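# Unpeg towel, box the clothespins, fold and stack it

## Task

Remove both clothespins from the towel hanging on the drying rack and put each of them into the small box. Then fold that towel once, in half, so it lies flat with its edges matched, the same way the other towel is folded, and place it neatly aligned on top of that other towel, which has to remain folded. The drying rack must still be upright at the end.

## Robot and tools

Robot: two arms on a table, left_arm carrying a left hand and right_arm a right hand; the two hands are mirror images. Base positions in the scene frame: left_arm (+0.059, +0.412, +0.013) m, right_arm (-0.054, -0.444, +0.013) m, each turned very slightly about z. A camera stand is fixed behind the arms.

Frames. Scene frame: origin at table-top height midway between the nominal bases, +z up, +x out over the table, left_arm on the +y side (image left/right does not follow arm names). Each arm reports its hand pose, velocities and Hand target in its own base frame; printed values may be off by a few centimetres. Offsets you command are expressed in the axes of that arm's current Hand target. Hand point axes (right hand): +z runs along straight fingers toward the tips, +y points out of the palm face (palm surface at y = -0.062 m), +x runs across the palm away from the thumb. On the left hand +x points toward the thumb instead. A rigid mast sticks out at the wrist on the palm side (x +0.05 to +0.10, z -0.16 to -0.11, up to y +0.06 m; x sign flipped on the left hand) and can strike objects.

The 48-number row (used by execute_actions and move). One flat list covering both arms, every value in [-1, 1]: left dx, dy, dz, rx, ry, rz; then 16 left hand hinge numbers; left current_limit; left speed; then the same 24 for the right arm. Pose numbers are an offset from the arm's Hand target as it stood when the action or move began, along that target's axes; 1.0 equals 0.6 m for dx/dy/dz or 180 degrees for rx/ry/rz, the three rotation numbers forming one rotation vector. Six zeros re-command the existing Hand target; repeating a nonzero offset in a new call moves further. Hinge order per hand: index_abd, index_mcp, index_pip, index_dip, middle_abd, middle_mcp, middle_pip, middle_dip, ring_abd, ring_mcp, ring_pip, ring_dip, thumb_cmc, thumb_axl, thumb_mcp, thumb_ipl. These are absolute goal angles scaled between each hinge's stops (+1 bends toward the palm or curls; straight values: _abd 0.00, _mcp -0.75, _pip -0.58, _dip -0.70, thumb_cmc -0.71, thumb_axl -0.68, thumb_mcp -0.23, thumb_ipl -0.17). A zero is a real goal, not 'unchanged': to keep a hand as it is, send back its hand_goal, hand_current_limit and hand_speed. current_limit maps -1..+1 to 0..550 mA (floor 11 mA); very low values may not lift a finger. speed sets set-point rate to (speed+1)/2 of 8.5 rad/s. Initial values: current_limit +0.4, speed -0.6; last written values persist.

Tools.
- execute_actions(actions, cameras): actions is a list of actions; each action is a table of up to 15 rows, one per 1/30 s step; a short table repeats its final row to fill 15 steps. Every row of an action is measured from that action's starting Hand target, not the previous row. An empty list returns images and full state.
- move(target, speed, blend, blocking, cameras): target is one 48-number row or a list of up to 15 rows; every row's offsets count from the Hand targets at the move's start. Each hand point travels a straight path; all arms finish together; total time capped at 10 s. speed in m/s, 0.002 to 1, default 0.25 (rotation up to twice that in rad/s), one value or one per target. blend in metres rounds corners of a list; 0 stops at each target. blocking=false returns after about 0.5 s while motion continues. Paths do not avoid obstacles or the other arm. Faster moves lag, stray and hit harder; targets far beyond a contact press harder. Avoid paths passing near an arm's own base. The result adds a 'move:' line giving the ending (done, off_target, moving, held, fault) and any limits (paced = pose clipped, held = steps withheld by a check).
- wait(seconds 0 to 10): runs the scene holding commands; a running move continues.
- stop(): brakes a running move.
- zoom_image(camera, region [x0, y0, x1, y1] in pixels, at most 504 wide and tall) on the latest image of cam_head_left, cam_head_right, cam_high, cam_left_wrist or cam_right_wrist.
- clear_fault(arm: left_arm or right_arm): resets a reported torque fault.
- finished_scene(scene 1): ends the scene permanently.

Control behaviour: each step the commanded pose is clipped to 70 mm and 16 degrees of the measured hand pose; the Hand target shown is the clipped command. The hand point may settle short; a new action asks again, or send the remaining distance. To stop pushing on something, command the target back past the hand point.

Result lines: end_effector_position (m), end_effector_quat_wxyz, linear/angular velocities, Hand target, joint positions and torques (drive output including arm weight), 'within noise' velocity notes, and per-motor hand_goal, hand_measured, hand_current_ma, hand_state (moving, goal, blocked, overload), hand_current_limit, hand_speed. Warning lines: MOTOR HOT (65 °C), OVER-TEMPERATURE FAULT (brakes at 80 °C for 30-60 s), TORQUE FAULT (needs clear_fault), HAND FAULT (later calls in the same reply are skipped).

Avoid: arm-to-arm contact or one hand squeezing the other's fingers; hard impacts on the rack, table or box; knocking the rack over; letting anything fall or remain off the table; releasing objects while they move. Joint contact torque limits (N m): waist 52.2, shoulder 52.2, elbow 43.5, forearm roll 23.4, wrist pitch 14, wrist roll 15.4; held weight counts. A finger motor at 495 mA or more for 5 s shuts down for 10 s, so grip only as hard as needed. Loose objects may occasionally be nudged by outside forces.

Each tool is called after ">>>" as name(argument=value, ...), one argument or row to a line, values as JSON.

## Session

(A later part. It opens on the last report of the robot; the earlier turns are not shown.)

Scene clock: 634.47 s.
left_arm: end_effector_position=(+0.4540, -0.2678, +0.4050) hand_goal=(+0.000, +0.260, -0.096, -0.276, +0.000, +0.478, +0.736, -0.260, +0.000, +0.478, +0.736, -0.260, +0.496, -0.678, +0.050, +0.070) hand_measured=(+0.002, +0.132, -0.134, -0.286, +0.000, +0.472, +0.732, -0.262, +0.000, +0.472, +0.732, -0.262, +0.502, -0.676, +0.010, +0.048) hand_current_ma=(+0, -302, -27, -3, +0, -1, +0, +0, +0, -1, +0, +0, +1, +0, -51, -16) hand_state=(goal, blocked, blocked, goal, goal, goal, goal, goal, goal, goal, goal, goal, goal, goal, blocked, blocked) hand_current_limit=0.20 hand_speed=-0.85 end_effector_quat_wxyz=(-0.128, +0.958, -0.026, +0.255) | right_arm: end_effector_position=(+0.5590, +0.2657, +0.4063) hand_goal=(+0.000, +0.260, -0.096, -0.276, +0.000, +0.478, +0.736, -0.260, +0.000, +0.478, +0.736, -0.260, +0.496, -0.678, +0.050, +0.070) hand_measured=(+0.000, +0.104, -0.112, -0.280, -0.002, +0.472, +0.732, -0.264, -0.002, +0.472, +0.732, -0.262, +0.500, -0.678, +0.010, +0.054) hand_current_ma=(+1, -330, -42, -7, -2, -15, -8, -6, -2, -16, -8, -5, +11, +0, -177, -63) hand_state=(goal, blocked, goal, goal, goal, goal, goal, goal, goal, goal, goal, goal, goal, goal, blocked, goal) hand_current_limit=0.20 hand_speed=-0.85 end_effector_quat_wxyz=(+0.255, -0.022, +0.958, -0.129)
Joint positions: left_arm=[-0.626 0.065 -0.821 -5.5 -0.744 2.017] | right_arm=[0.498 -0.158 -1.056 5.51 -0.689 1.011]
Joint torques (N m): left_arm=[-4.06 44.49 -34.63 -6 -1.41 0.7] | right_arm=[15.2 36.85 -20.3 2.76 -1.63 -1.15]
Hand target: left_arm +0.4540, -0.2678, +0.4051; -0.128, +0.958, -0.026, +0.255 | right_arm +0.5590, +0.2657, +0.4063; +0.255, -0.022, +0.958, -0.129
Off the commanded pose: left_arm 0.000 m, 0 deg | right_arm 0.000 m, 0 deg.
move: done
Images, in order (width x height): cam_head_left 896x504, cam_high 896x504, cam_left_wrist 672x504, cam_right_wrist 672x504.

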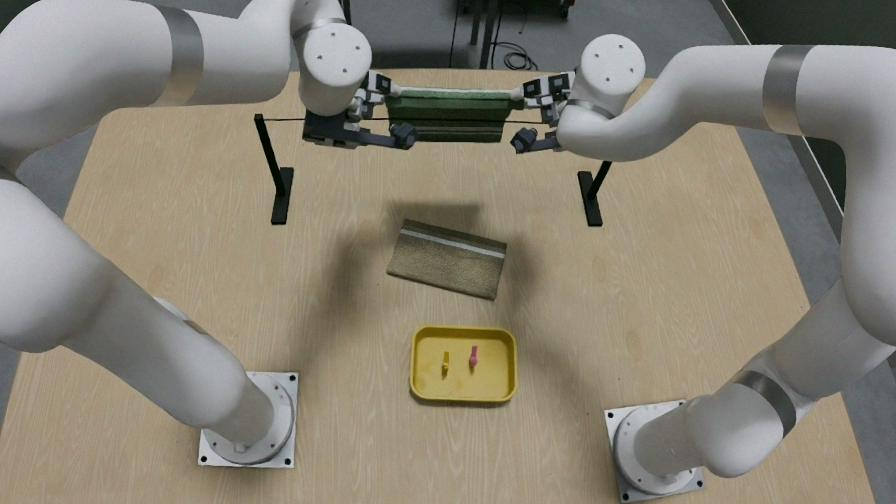

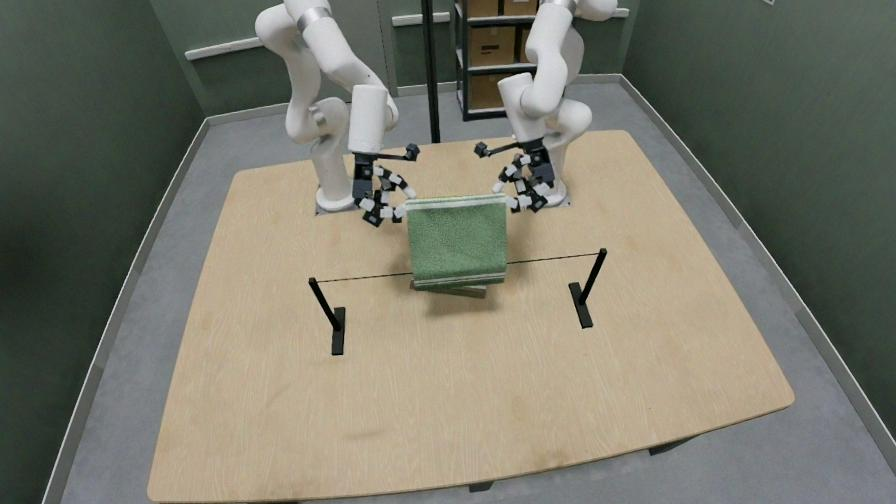

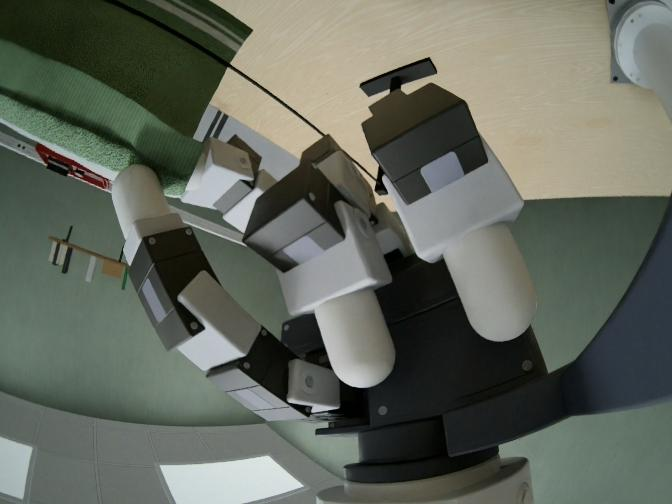

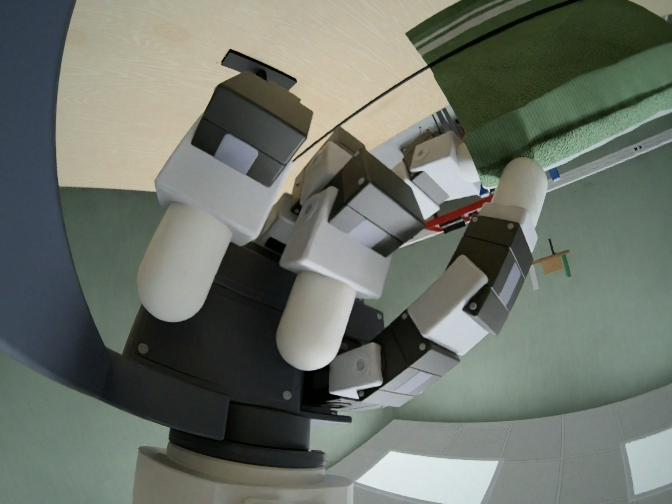

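>>> move(
  target=[0.119,-0.056,-0.173,0,0,0, 0,0.26,-0.095,-0.275, 0,0.479,0.737,-0.26, 0,0.479,0.737,-0.26, 0.497,-0.678,0.05,0.07, 0.2,-0.85, -0.119,-0.056,-0.173,0,0,0, 0,0.26,-0.095,-0.275, 0,0.479,0.737,-0.26, 0,0.479,0.737,-0.26, 0.497,-0.678,0.05,0.07, 0.2,-0.85],
  speed=0.04,
  cameras=["cam_left_wrist","cam_right_wrist","cam_high","cam_head_left"],
)

>>> zoom_image(
  camera="cam_high",
  region=[360, 150, 600, 320],
)

Scene clock: 642.90 s.
left_arm: end_effector_position=(+0.4640, -0.2676, +0.5352) hand_goal=(+0.000, +0.260, -0.096, -0.276, +0.000, +0.478, +0.736, -0.260, +0.000, +0.478, +0.736, -0.260, +0.496, -0.678, +0.050, +0.070) hand_measured=(+0.002, +0.132, -0.134, -0.286, +0.000, +0.472, +0.732, -0.262, +0.000, +0.472, +0.732, -0.262, +0.502, -0.676, +0.010, +0.048) hand_current_ma=(+0, -302, -27, -3, +0, -1, +0, +0, +0, -1, +0, +0, +1, +0, -51, -16) hand_state=(goal, blocked, blocked, goal, goal, goal, goal, goal, goal, goal, goal, goal, goal, goal, blocked, blocked) hand_current_limit=0.20 hand_speed=-0.85 end_effector_quat_wxyz=(-0.128, +0.958, -0.026, +0.256) | right_arm: end_effector_position=(+0.5690, +0.2656, +0.5364) hand_goal=(+0.000, +0.260, -0.096, -0.276, +0.000, +0.478, +0.736, -0.260, +0.000, +0.478, +0.736, -0.260, +0.496, -0.678, +0.050, +0.070) hand_measured=(+0.002, +0.104, -0.112, -0.280, -0.002, +0.472, +0.732, -0.264, -0.002, +0.472, +0.732, -0.262, +0.500, -0.678, +0.010, +0.054) hand_current_ma=(+1, -330, -42, -7, -2, -15, -8, -6, -2, -16, -8, -5, +11, +0, -177, -63) hand_state=(goal, blocked, goal, goal, goal, goal, goal, goal, goal, goal, goal, goal, goal, goal, blocked, goal) hand_current_limit=0.20 hand_speed=-0.85 end_effector_quat_wxyz=(+0.255, -0.022, +0.958, -0.129)
Joint positions: left_arm=[-0.611 0.112 -1.073 -5.669 -0.966 2.284] | right_arm=[0.489 -0.117 -1.305 5.691 -0.91 0.747]
Joint torques (N m): left_arm=[7.05 12.93 -34.8 -5.88 -1.18 0.99] | right_arm=[-14.03 14.12 -20.01 2.91 -1.45 -1.37]
Hand target: left_arm +0.4640, -0.2676, +0.5351; -0.128, +0.958, -0.026, +0.255 | right_arm +0.5690, +0.2656, +0.5363; +0.255, -0.022, +0.958, -0.129
Off the commanded pose: left_arm 0.000 m, 0 deg | right_arm 0.000 m, 0 deg.
move: done
Images, in order (width x height): cam_head_left 896x504, cam_high 896x504, cam_left_wrist 672x504, cam_right_wrist 672x504.

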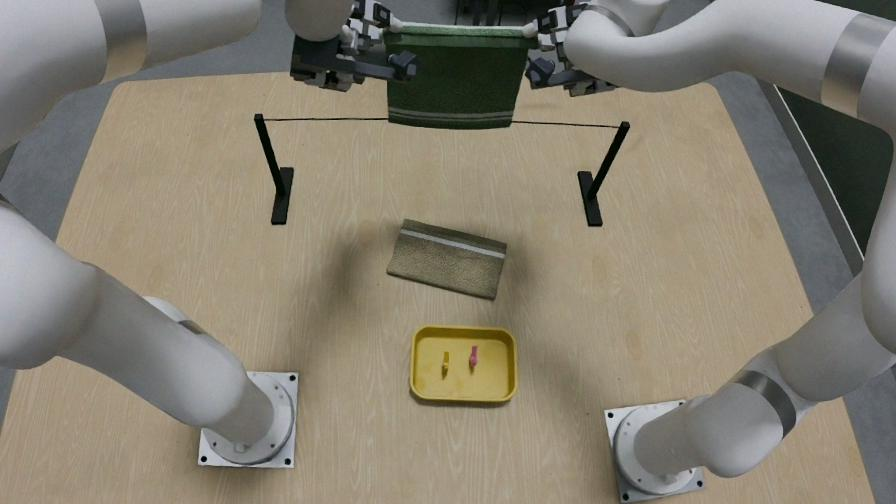

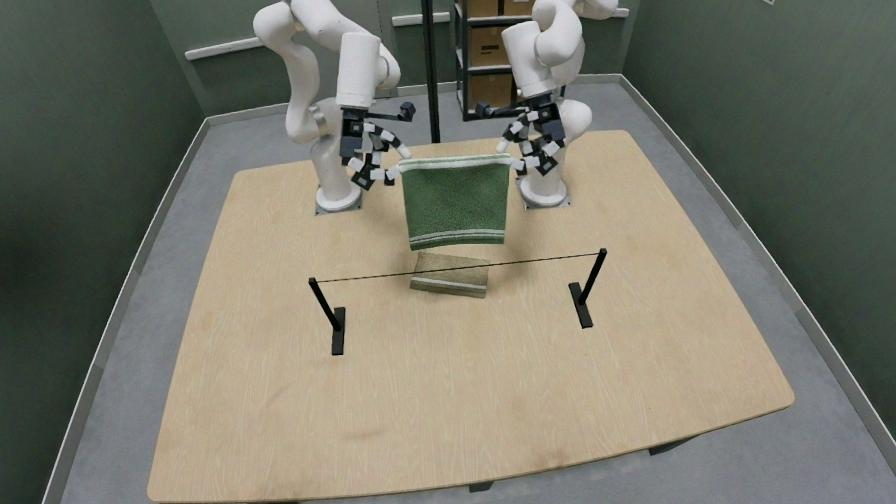

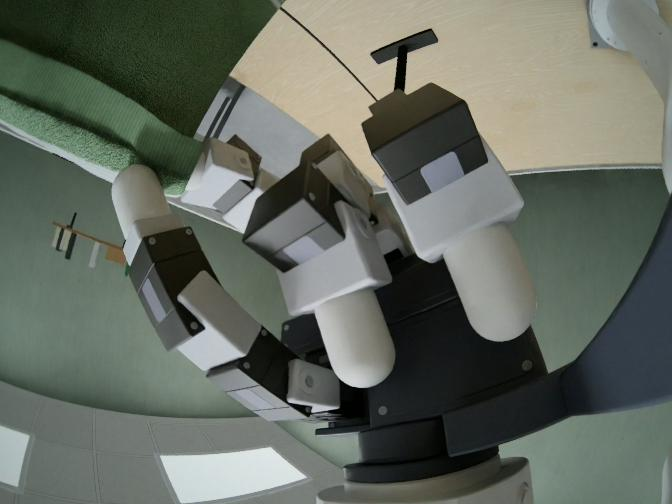

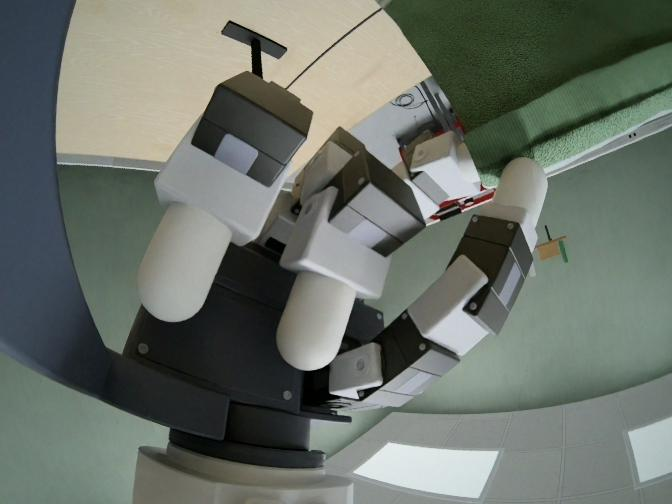

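Scaled by 2.100 from the camera's 896x504 image, which has a finer 1280x720 frame.

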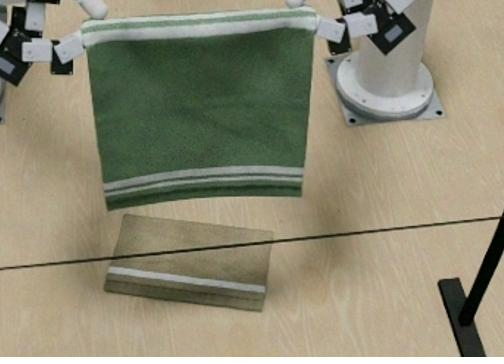

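>>> move(
  target=[-0.4365,0.0798,0.2015,-0.0245,-0.1403,0.0915, 0,0.26,-0.095,-0.275, 0,0.479,0.737,-0.26, 0,0.479,0.737,-0.26, 0.497,-0.678,0.05,0.07, 0.2,-0.85, 0.5425,0.1553,0.1197,0.0247,0.1906,0.0921, 0,0.26,-0.095,-0.275, 0,0.479,0.737,-0.26, 0,0.479,0.737,-0.26, 0.497,-0.678,0.05,0.07, 0.2,-0.85],
  speed=0.1,
  cameras=["cam_left_wrist","cam_right_wrist","cam_high","cam_head_left"],
)

>>> zoom_image(
  camera="cam_high",
  region=[360, 100, 600, 320],
)

>>> zoom_image(
  camera="cam_head_left",
  region=[330, 120, 600, 340],
)

Scene clock: 654.07 s.
left_arm: end_effector_position=(+0.2974, -0.2556, +0.2951) hand_goal=(+0.000, +0.260, -0.096, -0.276, +0.000, +0.478, +0.736, -0.260, +0.000, +0.478, +0.736, -0.260, +0.496, -0.678, +0.050, +0.070) hand_measured=(+0.002, +0.132, -0.134, -0.286, +0.000, +0.472, +0.732, -0.262, +0.000, +0.472, +0.732, -0.262, +0.502, -0.676, +0.010, +0.048) hand_current_ma=(+0, -302, -27, -3, +0, -1, +0, +0, +0, -1, +0, +0, +1, +0, -51, -16) hand_state=(goal, blocked, blocked, goal, goal, goal, goal, goal, goal, goal, goal, goal, goal, goal, blocked, blocked) hand_current_limit=0.20 hand_speed=-0.85 end_effector_quat_wxyz=(-0.129, +0.981, -0.143, +0.019) | right_arm: end_effector_position=(+0.3238, +0.3033, +0.2950) hand_goal=(+0.000, +0.260, -0.096, -0.276, +0.000, +0.478, +0.736, -0.260, +0.000, +0.478, +0.736, -0.260, +0.496, -0.678, +0.050, +0.070) hand_measured=(+0.002, +0.104, -0.112, -0.280, -0.002, +0.472, +0.732, -0.264, -0.002, +0.472, +0.732, -0.262, +0.500, -0.678, +0.010, +0.054) hand_current_ma=(+1, -330, -42, -7, -2, -15, -8, -6, -2, -16, -7, -5, +11, +0, -177, -63) hand_state=(goal, blocked, goal, goal, goal, goal, goal, goal, goal, goal, goal, goal, goal, goal, blocked, goal) hand_current_limit=0.20 hand_speed=-0.85 end_effector_quat_wxyz=(-0.022, +0.163, +0.978, -0.129)
Joint positions: left_arm=[-0.672 0.08 -0.635 -5.956 -0.842 2.526] | right_arm=[0.773 -0.048 -0.762 6.139 -0.953 1.2]
Joint torques (N m): left_arm=[-4.33 1.68 -17.33 -6.17 1.5 0.87] | right_arm=[15.08 6.2 -12.02 3.11 1.63 1.36]
Hand target: left_arm +0.2974, -0.2556, +0.2951; -0.129, +0.981, -0.143, +0.019 | right_arm +0.3238, +0.3033, +0.2950; -0.022, +0.163, +0.978, -0.129
Off the commanded pose: left_arm 0.000 m, 0 deg | right_arm 0.000 m, 0 deg.
move: done
Images, in order (width x height): cam_head_left 896x504, cam_high 896x504, cam_left_wrist 672x504, cam_right_wrist 672x504.

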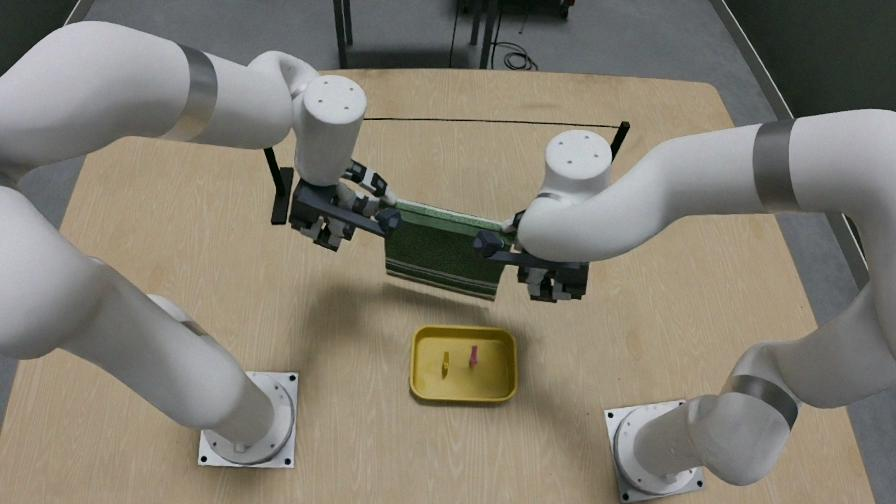

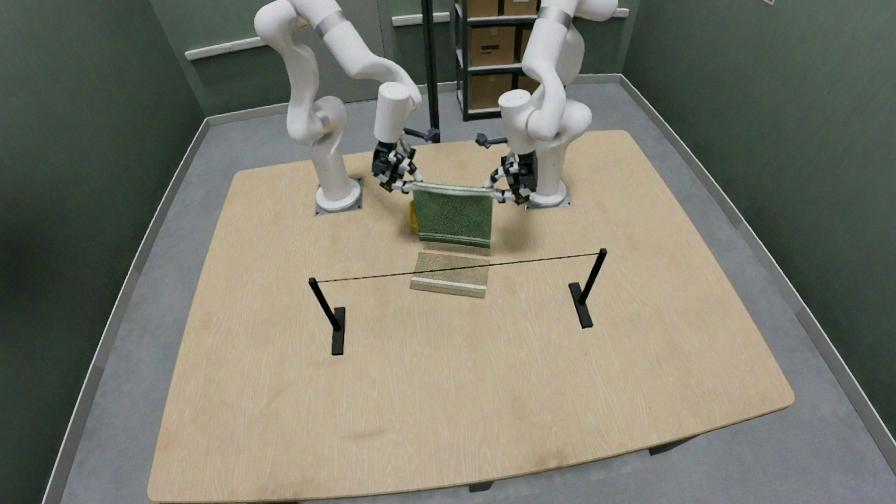

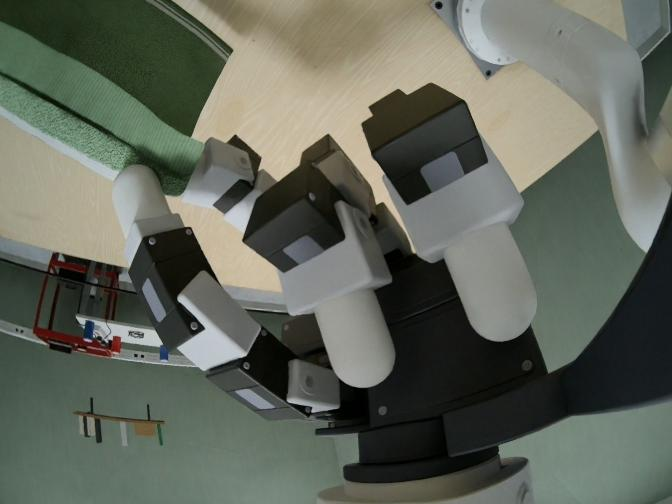

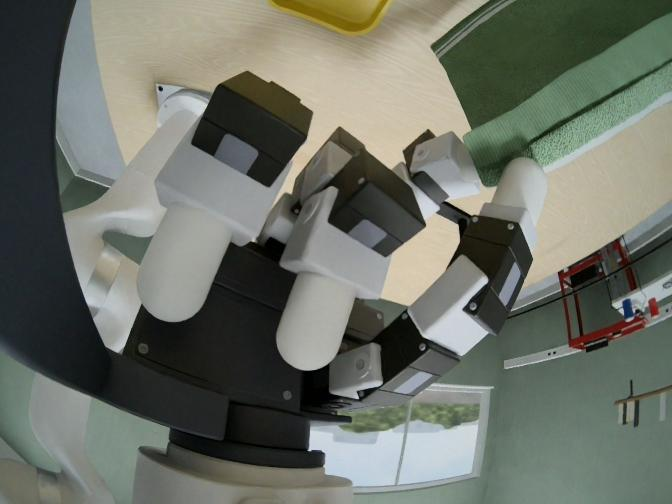

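Scaled by 2.100 from the camera's 896x504 image, which has a finer 1280x720 frame.

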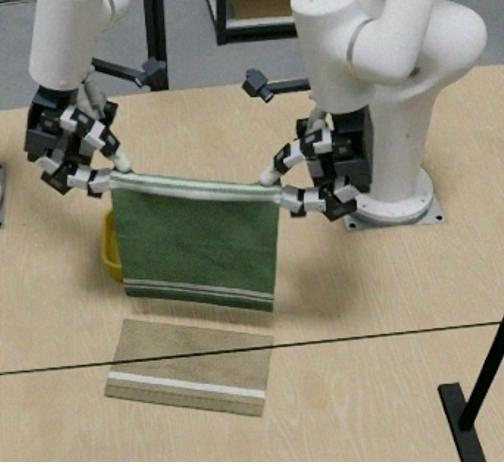

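Scaled by 1.867 from the camera's 896x504 image, which has a finer 1280x720 frame.

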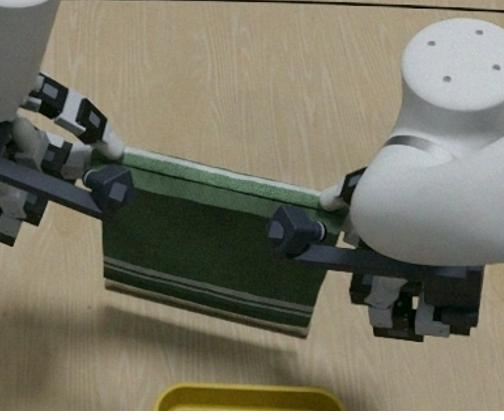

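>>> zoom_image(
  camera="cam_head_left",
  region=[370, 190, 520, 310],
)

>>> zoom_image(
  camera="cam_high",
  region=[400, 170, 510, 300],
)

Scaled by 3.360 from the camera's 896x504 image, which has a finer 1280x720 frame.

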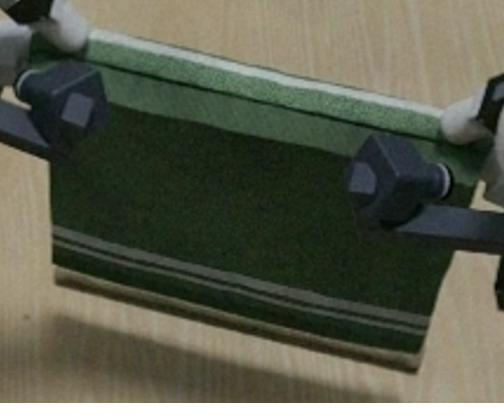

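Scaled by 3.877 from the camera's 896x504 image, which has a finer 1280x720 frame.

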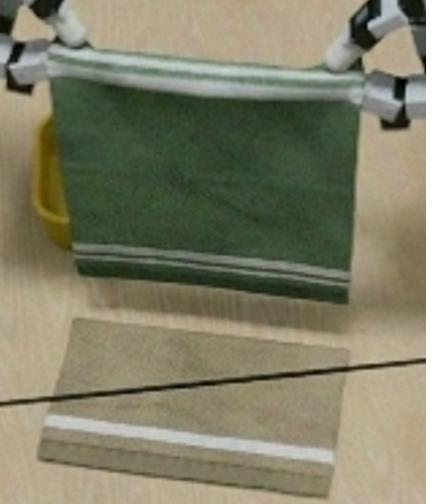

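>>> move(
  target=[0.0183,0.0193,0.0725,0,0,0, 0,0.26,-0.095,-0.275, 0,0.479,0.737,-0.26, 0,0.479,0.737,-0.26, 0.497,-0.678,0.05,0.07, 0.2,-0.85, -0.0183,0.0195,0.0725,0,0,0, 0,0.26,-0.095,-0.275, 0,0.479,0.737,-0.26, 0,0.479,0.737,-0.26, 0.497,-0.678,0.05,0.07, 0.2,-0.85],
  speed=0.04,
  cameras=["cam_high","cam_head_left"],
)

>>> zoom_image(
  camera="cam_head_left",
  region=[370, 190, 520, 310],
)

>>> zoom_image(
  camera="cam_high",
  region=[400, 170, 510, 300],
)

Scene clock: 662.70 s.
left_arm: end_effector_position=(+0.3079, -0.2587, +0.2501) hand_goal=(+0.000, +0.260, -0.096, -0.276, +0.000, +0.478, +0.736, -0.260, +0.000, +0.478, +0.736, -0.260, +0.496, -0.678, +0.050, +0.070) hand_measured=(+0.002, +0.132, -0.134, -0.286, +0.000, +0.472, +0.732, -0.262, +0.000, +0.472, +0.732, -0.262, +0.502, -0.676, +0.010, +0.048) hand_current_ma=(+0, -302, -27, -3, +0, -1, +0, +0, +0, -1, +0, +0, +1, +0, -51, -16) hand_state=(goal, blocked, blocked, goal, goal, goal, goal, goal, goal, goal, goal, goal, goal, goal, blocked, blocked) hand_current_limit=0.20 hand_speed=-0.85 end_effector_quat_wxyz=(-0.129, +0.981, -0.143, +0.019) | right_arm: end_effector_position=(+0.3342, +0.2997, +0.2500) hand_goal=(+0.000, +0.260, -0.096, -0.276, +0.000, +0.478, +0.736, -0.260, +0.000, +0.478, +0.736, -0.260, +0.496, -0.678, +0.050, +0.070) hand_measured=(+0.002, +0.104, -0.112, -0.280, -0.002, +0.472, +0.732, -0.264, -0.002, +0.472, +0.732, -0.262, +0.500, -0.678, +0.010, +0.054) hand_current_ma=(+1, -330, -42, -7, -2, -15, -8, -6, -2, -16, -7, -5, +11, +0, -177, -63) hand_state=(goal, blocked, goal, goal, goal, goal, goal, goal, goal, goal, goal, goal, goal, goal, blocked, goal) hand_current_limit=0.20 hand_speed=-0.85 end_effector_quat_wxyz=(-0.022, +0.163, +0.978, -0.129)
Joint positions: left_arm=[-0.661 -0.023 -0.617 -5.912 -0.725 2.476] | right_arm=[0.749 -0.132 -0.734 6.118 -0.841 1.204]
Joint torques (N m): left_arm=[7.92 6.18 -16 5.72 1.31 -0.98] | right_arm=[-13.4 9.11 -10.67 -2.56 1.53 1.42]
Hand target: left_arm +0.3079, -0.2587, +0.2501; -0.129, +0.981, -0.143, +0.019 | right_arm +0.3342, +0.2997, +0.2499; -0.022, +0.163, +0.978, -0.129
Off the commanded pose: left_arm 0.000 m, 0 deg | right_arm 0.000 m, 0 deg.
move: done
Images, in order (width x height): cam_head_left 896x504, cam_high 896x504.

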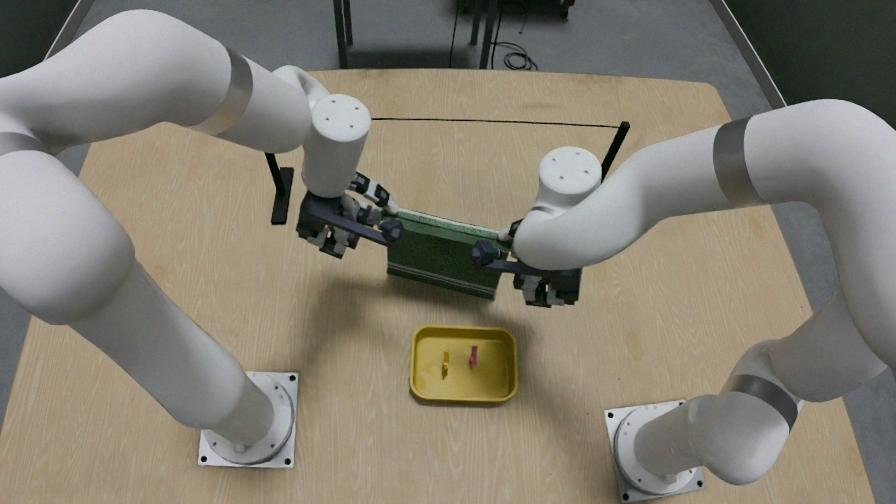

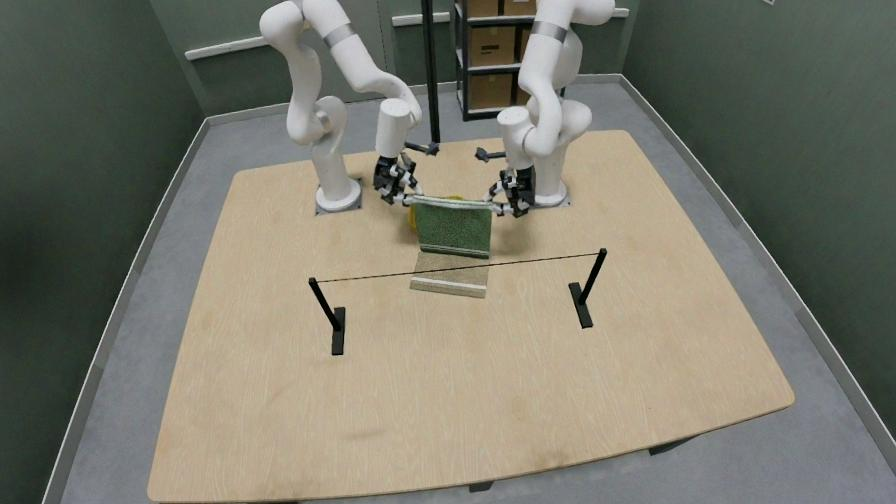

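Scaled by 3.360 from the camera's 896x504 image, which has a finer 1280x720 frame.

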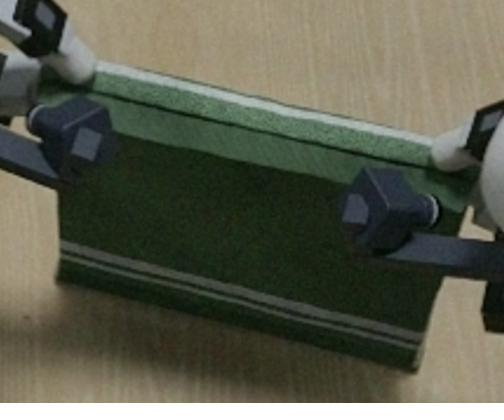

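Scaled by 3.877 from the camera's 896x504 image, which has a finer 1280x720 frame.

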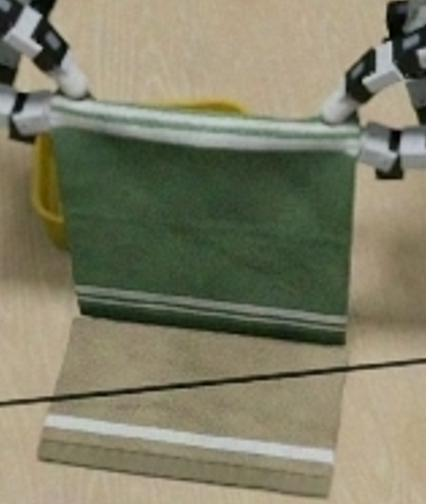

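>>> execute_actions(
  actions=[],
  cameras=["cam_head_left", "cam_high"],
)

>>> zoom_image(
  camera="cam_head_left",
  region=[370, 170, 530, 310],
)

>>> zoom_image(
  camera="cam_high",
  region=[380, 170, 540, 310],
)

Scene clock: 669.80 s.
left_arm: end_effector_position=(+0.3079, -0.2587, +0.2501) hand_goal=(+0.000, +0.260, -0.096, -0.276, +0.000, +0.478, +0.736, -0.260, +0.000, +0.478, +0.736, -0.260, +0.496, -0.678, +0.050, +0.070) hand_measured=(+0.002, +0.132, -0.134, -0.286, +0.000, +0.472, +0.732, -0.262, +0.000, +0.472, +0.732, -0.262, +0.502, -0.676, +0.010, +0.048) hand_current_ma=(+0, -302, -27, -3, +0, -1, +0, +0, +0, -1, +0, +0, +1, +0, -51, -16) hand_state=(goal, blocked, blocked, goal, goal, goal, goal, goal, goal, goal, goal, goal, goal, goal, blocked, blocked) hand_current_limit=0.20 hand_speed=-0.85 end_effector_quat_wxyz=(-0.129, +0.981, -0.143, +0.019) | right_arm: end_effector_position=(+0.3342, +0.2997, +0.2499) hand_goal=(+0.000, +0.260, -0.096, -0.276, +0.000, +0.478, +0.736, -0.260, +0.000, +0.478, +0.736, -0.260, +0.496, -0.678, +0.050, +0.070) hand_measured=(+0.002, +0.104, -0.112, -0.280, -0.002, +0.472, +0.732, -0.264, -0.002, +0.472, +0.732, -0.262, +0.500, -0.678, +0.010, +0.054) hand_current_ma=(+1, -330, -42, -7, -2, -15, -8, -6, -2, -16, -7, -5, +11, +0, -177, -63) hand_state=(goal, blocked, goal, goal, goal, goal, goal, goal, goal, goal, goal, goal, goal, goal, blocked, goal) hand_current_limit=0.20 hand_speed=-0.85 end_effector_quat_wxyz=(-0.022, +0.163, +0.978, -0.129)
Joint positions: left_arm=[-0.661 -0.023 -0.616 -5.912 -0.725 2.476] | right_arm=[0.749 -0.132 -0.734 6.118 -0.841 1.204]
Joint velocities: within noise
Joint torques (N m): left_arm=[7.32 6.96 -15.96 6.37 1.63 -0.92] | right_arm=[-13.77 8.67 -10.84 -2.58 1.22 1.4]
Hand target: left_arm +0.3079, -0.2587, +0.2501; -0.129, +0.981, -0.143, +0.019 | right_arm +0.3342, +0.2997, +0.2499; -0.022, +0.163, +0.978, -0.129
Off the commanded pose: left_arm 0.000 m, 0 deg | right_arm 0.000 m, 0 deg.
Images, in order (width x height): cam_head_left 896x504, cam_high 896x504.

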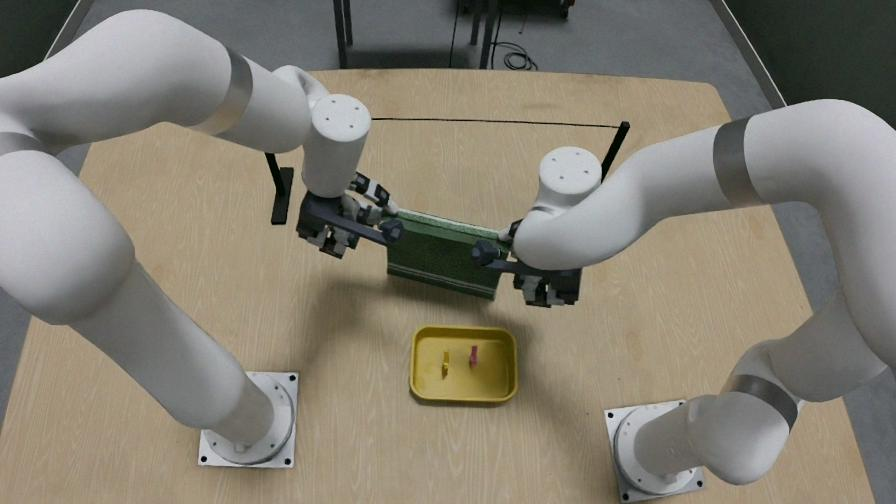

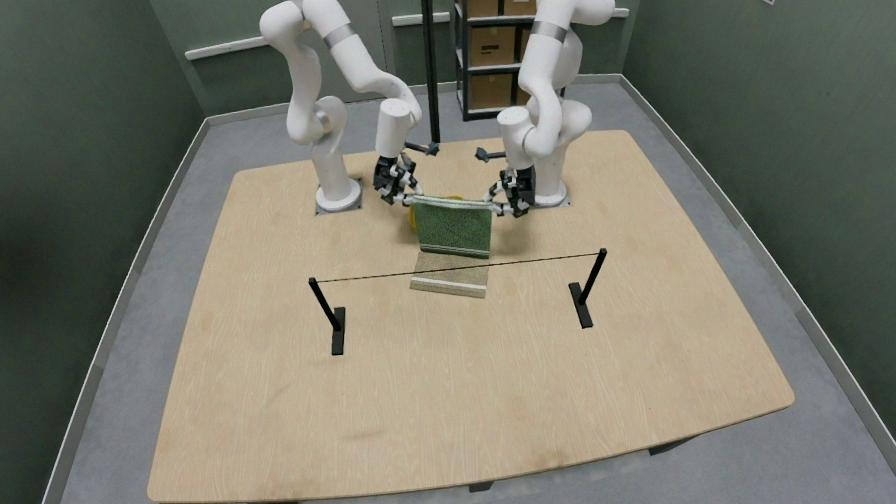

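Scaled by 3.150 from the camera's 896x504 image, which has a finer 1280x720 frame.

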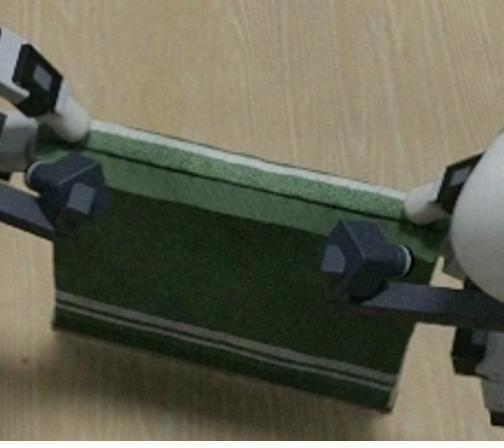

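Scaled by 3.150 from the camera's 896x504 image, which has a finer 1280x720 frame.

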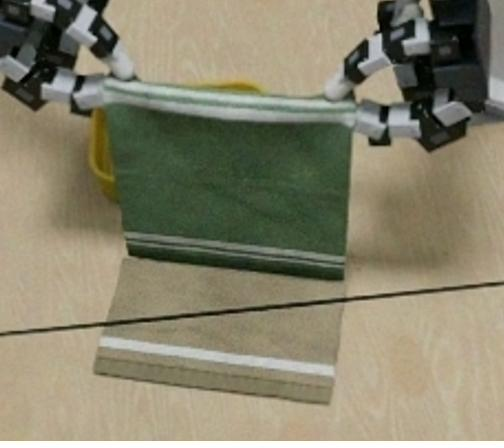

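>>> zoom_image(
  camera="cam_high",
  region=[405, 230, 505, 310],
)

>>> zoom_image(
  camera="cam_head_left",
  region=[380, 235, 510, 305],
)

Scaled by 5.040 from the camera's 896x504 image, which has a finer 1280x720 frame.

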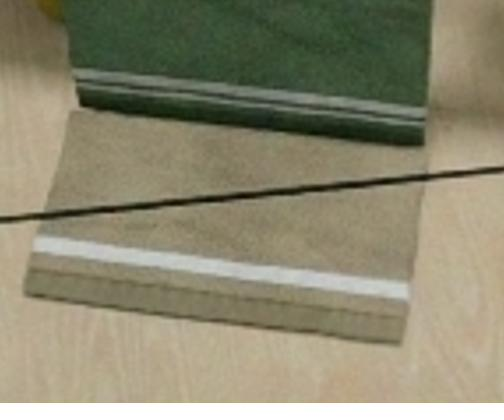

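Scaled by 3.877 from the camera's 896x504 image, which has a finer 1280x720 frame.

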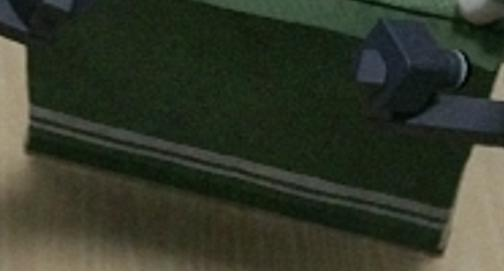

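>>> move(
  target=[
    [0.005,0.00345,0.01288,0,0,0, 0,0.26,-0.095,-0.275, 0,0.479,0.737,-0.26, 0,0.479,0.737,-0.26, 0.497,-0.678,0.05,0.07, 0.2,-0.85, -0.005,0.00345,0.01288,0,0,0, 0,0.26,-0.095,-0.275, 0,0.479,0.737,-0.26, 0,0.479,0.737,-0.26, 0.497,-0.678,0.05,0.07, 0.2,-0.85],
    [0.01667,0.00776,0.02898,0,0,0, 0,0.26,-0.095,-0.275, 0,0.479,0.737,-0.26, 0,0.479,0.737,-0.26, 0.497,-0.678,0.05,0.07, 0.2,-0.85, -0.01667,0.00776,0.02898,0,0,0, 0,0.26,-0.095,-0.275, 0,0.479,0.737,-0.26, 0,0.479,0.737,-0.26, 0.497,-0.678,0.05,0.07, 0.2,-0.85],
  ],
  speed=0.03,
  blend=0.003,
  cameras=["cam_head_left", "cam_high"],
)

>>> zoom_image(
  camera="cam_high",
  region=[405, 230, 505, 310],
)

>>> zoom_image(
  camera="cam_high",
  region=[380, 170, 540, 310],
)

Scene clock: 676.57 s.
left_arm: end_effector_position=(+0.3175, -0.2616, +0.2321) hand_goal=(+0.000, +0.260, -0.096, -0.276, +0.000, +0.478, +0.736, -0.260, +0.000, +0.478, +0.736, -0.260, +0.496, -0.678, +0.050, +0.070) hand_measured=(+0.002, +0.132, -0.134, -0.286, +0.000, +0.472, +0.732, -0.262, +0.000, +0.472, +0.732, -0.262, +0.502, -0.676, +0.010, +0.048) hand_current_ma=(+0, -302, -27, -3, +0, -1, +0, +0, +0, -1, +0, +0, +1, +0, -51, -16) hand_state=(goal, blocked, blocked, goal, goal, goal, goal, goal, goal, goal, goal, goal, goal, goal, blocked, blocked) hand_current_limit=0.20 hand_speed=-0.85 end_effector_quat_wxyz=(-0.129, +0.981, -0.143, +0.019) | right_arm: end_effector_position=(+0.3436, +0.2965, +0.2320) hand_goal=(+0.000, +0.260, -0.096, -0.276, +0.000, +0.478, +0.736, -0.260, +0.000, +0.478, +0.736, -0.260, +0.496, -0.678, +0.050, +0.070) hand_measured=(+0.002, +0.104, -0.112, -0.280, -0.002, +0.472, +0.732, -0.264, -0.002, +0.472, +0.732, -0.262, +0.500, -0.678, +0.010, +0.054) hand_current_ma=(+1, -330, -42, -7, -2, -15, -8, -6, -2, -16, -7, -5, +11, +0, -177, -63) hand_state=(goal, blocked, goal, goal, goal, goal, goal, goal, goal, goal, goal, goal, goal, goal, blocked, goal) hand_current_limit=0.20 hand_speed=-0.85 end_effector_quat_wxyz=(-0.022, +0.163, +0.978, -0.129)
Joint positions: left_arm=[-0.651 -0.081 -0.627 -5.889 -0.679 2.456] | right_arm=[0.728 -0.175 -0.734 6.105 -0.797 1.198]
Joint torques (N m): left_arm=[6.62 9.57 -30.4 6.26 1.36 -0.89] | right_arm=[-13.19 9.69 -17.59 -2.59 1.61 -1.42]
Hand target: left_arm +0.3175, -0.2616, +0.2321; -0.129, +0.981, -0.143, +0.019 | right_arm +0.3436, +0.2965, +0.2319; -0.022, +0.163, +0.978, -0.129
Off the commanded pose: left_arm 0.000 m, 0 deg | right_arm 0.000 m, 0 deg.
move: done
Images, in order (width x height): cam_head_left 896x504, cam_high 896x504.

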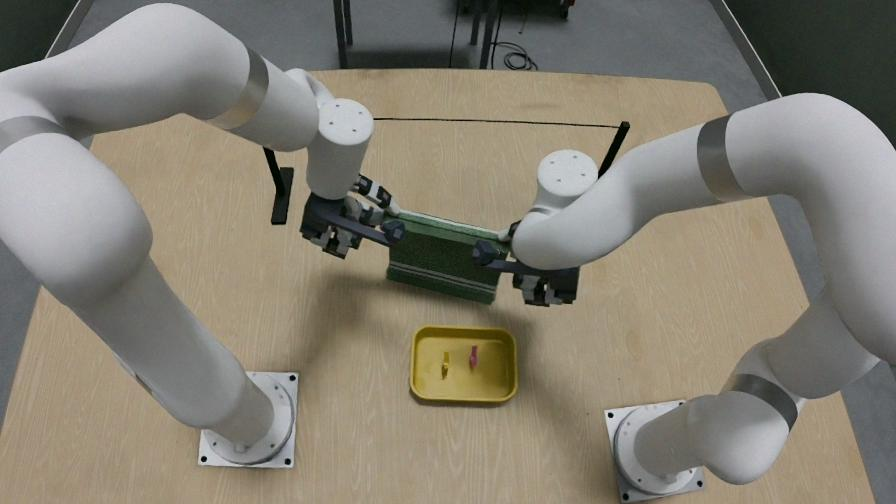

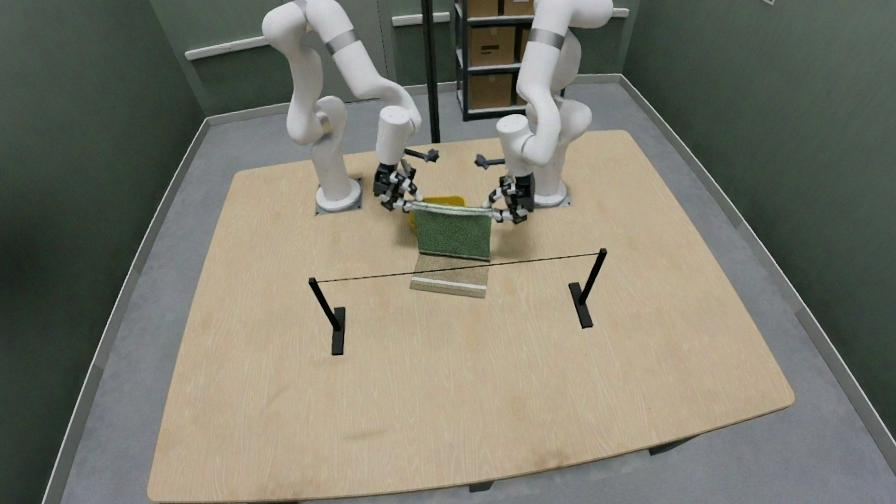

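Scaled by 5.040 from the camera's 896x504 image, which has a finer 1280x720 frame.

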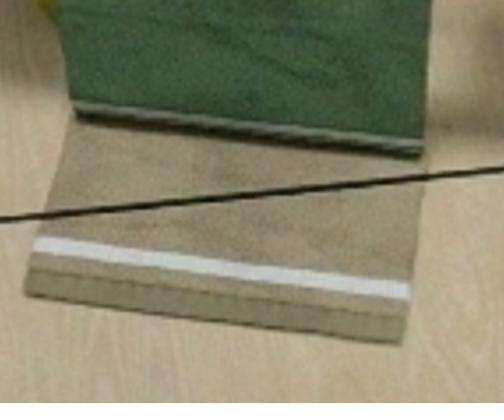

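Scaled by 3.150 from the camera's 896x504 image, which has a finer 1280x720 frame.

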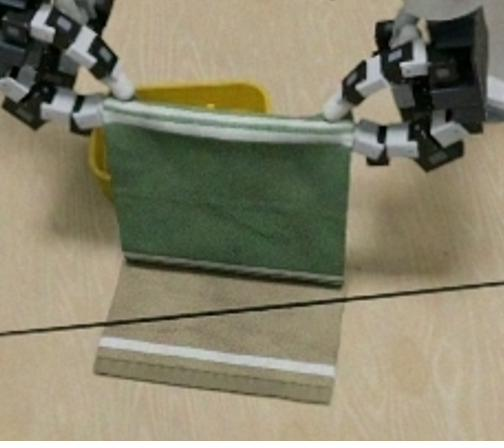

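>>> zoom_image(
  camera="cam_head_left",
  region=[380, 235, 510, 315],
)

>>> zoom_image(
  camera="cam_head_right",
  region=[300, 160, 600, 330],
)

Scaled by 3.877 from the camera's 896x504 image, which has a finer 1280x720 frame.

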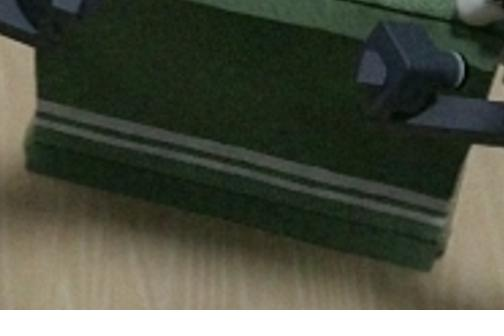

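This scene's latest camera images include none from cam_head_right. They are from: cam_head_left, cam_high. cam_head_right's image comes with the result of a call that names it in "cameras".

>>> move(
  target=[
    [0,-0.00518,-0.01932,0,0,0, 0,0.26,-0.095,-0.275, 0,0.479,0.737,-0.26, 0,0.479,0.737,-0.26, 0.497,-0.678,0.05,0.07, 0.2,-0.85, 0,-0.00518,-0.01932,0,0,0, 0,0.26,-0.095,-0.275, 0,0.479,0.737,-0.26, 0,0.479,0.737,-0.26, 0.497,-0.678,0.05,0.07, 0.2,-0.85],
  ],
  speed=0.04,
  cameras=["cam_head_left", "cam_high"],
)

>>> zoom_image(
  camera="cam_high",
  region=[405, 230, 505, 310],
)

>>> zoom_image(
  camera="cam_head_left",
  region=[380, 235, 510, 315],
)

Scene clock: 684.70 s.
left_arm: end_effector_position=(+0.3175, -0.2616, +0.2441) hand_goal=(+0.000, +0.260, -0.096, -0.276, +0.000, +0.478, +0.736, -0.260, +0.000, +0.478, +0.736, -0.260, +0.496, -0.678, +0.050, +0.070) hand_measured=(+0.002, +0.132, -0.134, -0.286, +0.000, +0.472, +0.732, -0.262, +0.000, +0.472, +0.732, -0.262, +0.502, -0.676, +0.010, +0.048) hand_current_ma=(+0, -302, -27, -3, +0, -1, +0, +0, +0, -1, +0, +0, +1, +0, -51, -16) hand_state=(goal, blocked, blocked, goal, goal, goal, goal, goal, goal, goal, goal, goal, goal, goal, blocked, blocked) hand_current_limit=0.20 hand_speed=-0.85 end_effector_quat_wxyz=(-0.129, +0.981, -0.143, +0.019) | right_arm: end_effector_position=(+0.3436, +0.2965, +0.2439) hand_goal=(+0.000, +0.260, -0.096, -0.276, +0.000, +0.478, +0.736, -0.260, +0.000, +0.478, +0.736, -0.260, +0.496, -0.678, +0.050, +0.070) hand_measured=(+0.002, +0.104, -0.112, -0.280, -0.002, +0.472, +0.732, -0.264, -0.002, +0.472, +0.732, -0.262, +0.500, -0.678, +0.010, +0.054) hand_current_ma=(+1, -330, -42, -7, -2, -15, -8, -6, -2, -16, -7, -5, +11, +0, -177, -63) hand_state=(goal, blocked, goal, goal, goal, goal, goal, goal, goal, goal, goal, goal, goal, goal, blocked, goal) hand_current_limit=0.20 hand_speed=-0.85 end_effector_quat_wxyz=(-0.022, +0.163, +0.978, -0.129)
Joint positions: left_arm=[-0.651 -0.058 -0.636 -5.903 -0.709 2.475] | right_arm=[0.728 -0.153 -0.742 6.11 -0.826 1.191]
Joint torques (N m): left_arm=[7.95 48.93 -31.72 -6.05 -1.4 1.06] | right_arm=[-12.85 32.96 -17.63 3.18 -1.87 -1.39]
Hand target: left_arm +0.3175, -0.2616, +0.2441; -0.129, +0.981, -0.143, +0.019 | right_arm +0.3436, +0.2965, +0.2439; -0.022, +0.163, +0.978, -0.129
Off the commanded pose: left_arm 0.000 m, 0 deg | right_arm 0.000 m, 0 deg.
move: done
Images, in order (width x height): cam_head_left 896x504, cam_high 896x504.

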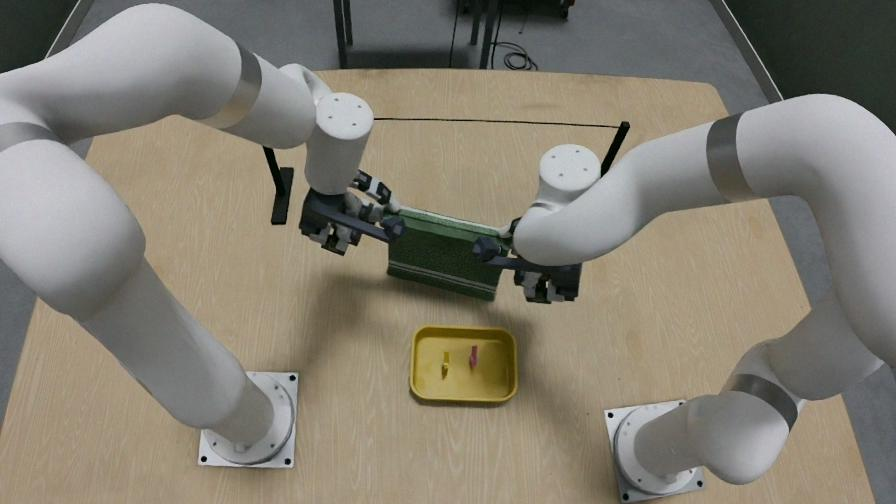

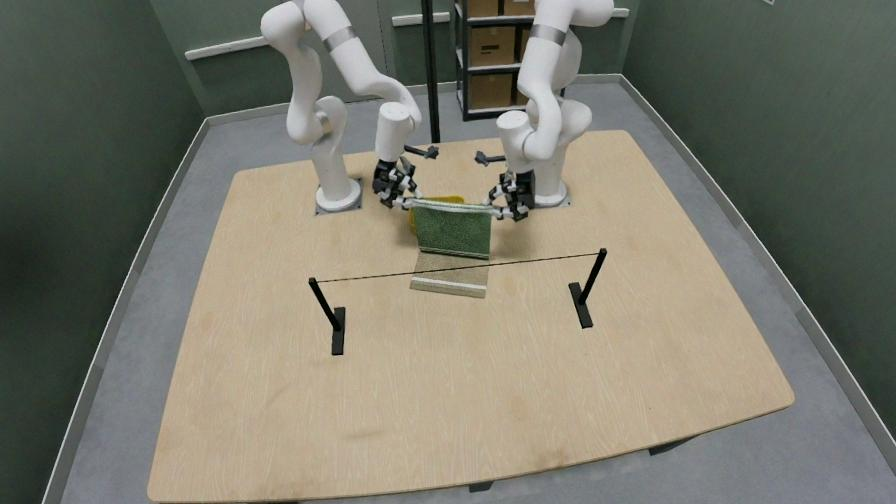

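Scaled by 5.040 from the camera's 896x504 image, which has a finer 1280x720 frame.

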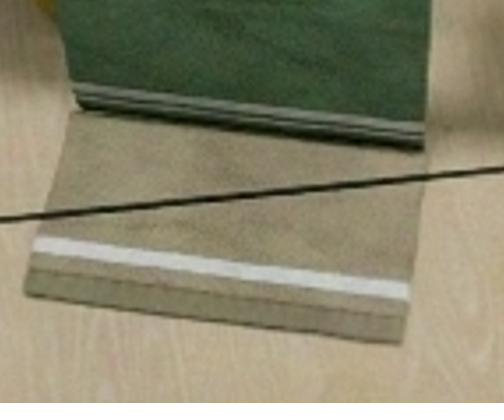

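Scaled by 3.877 from the camera's 896x504 image, which has a finer 1280x720 frame.

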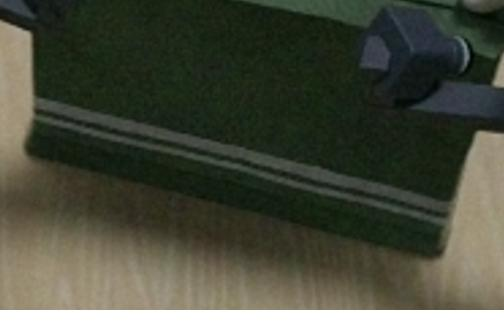

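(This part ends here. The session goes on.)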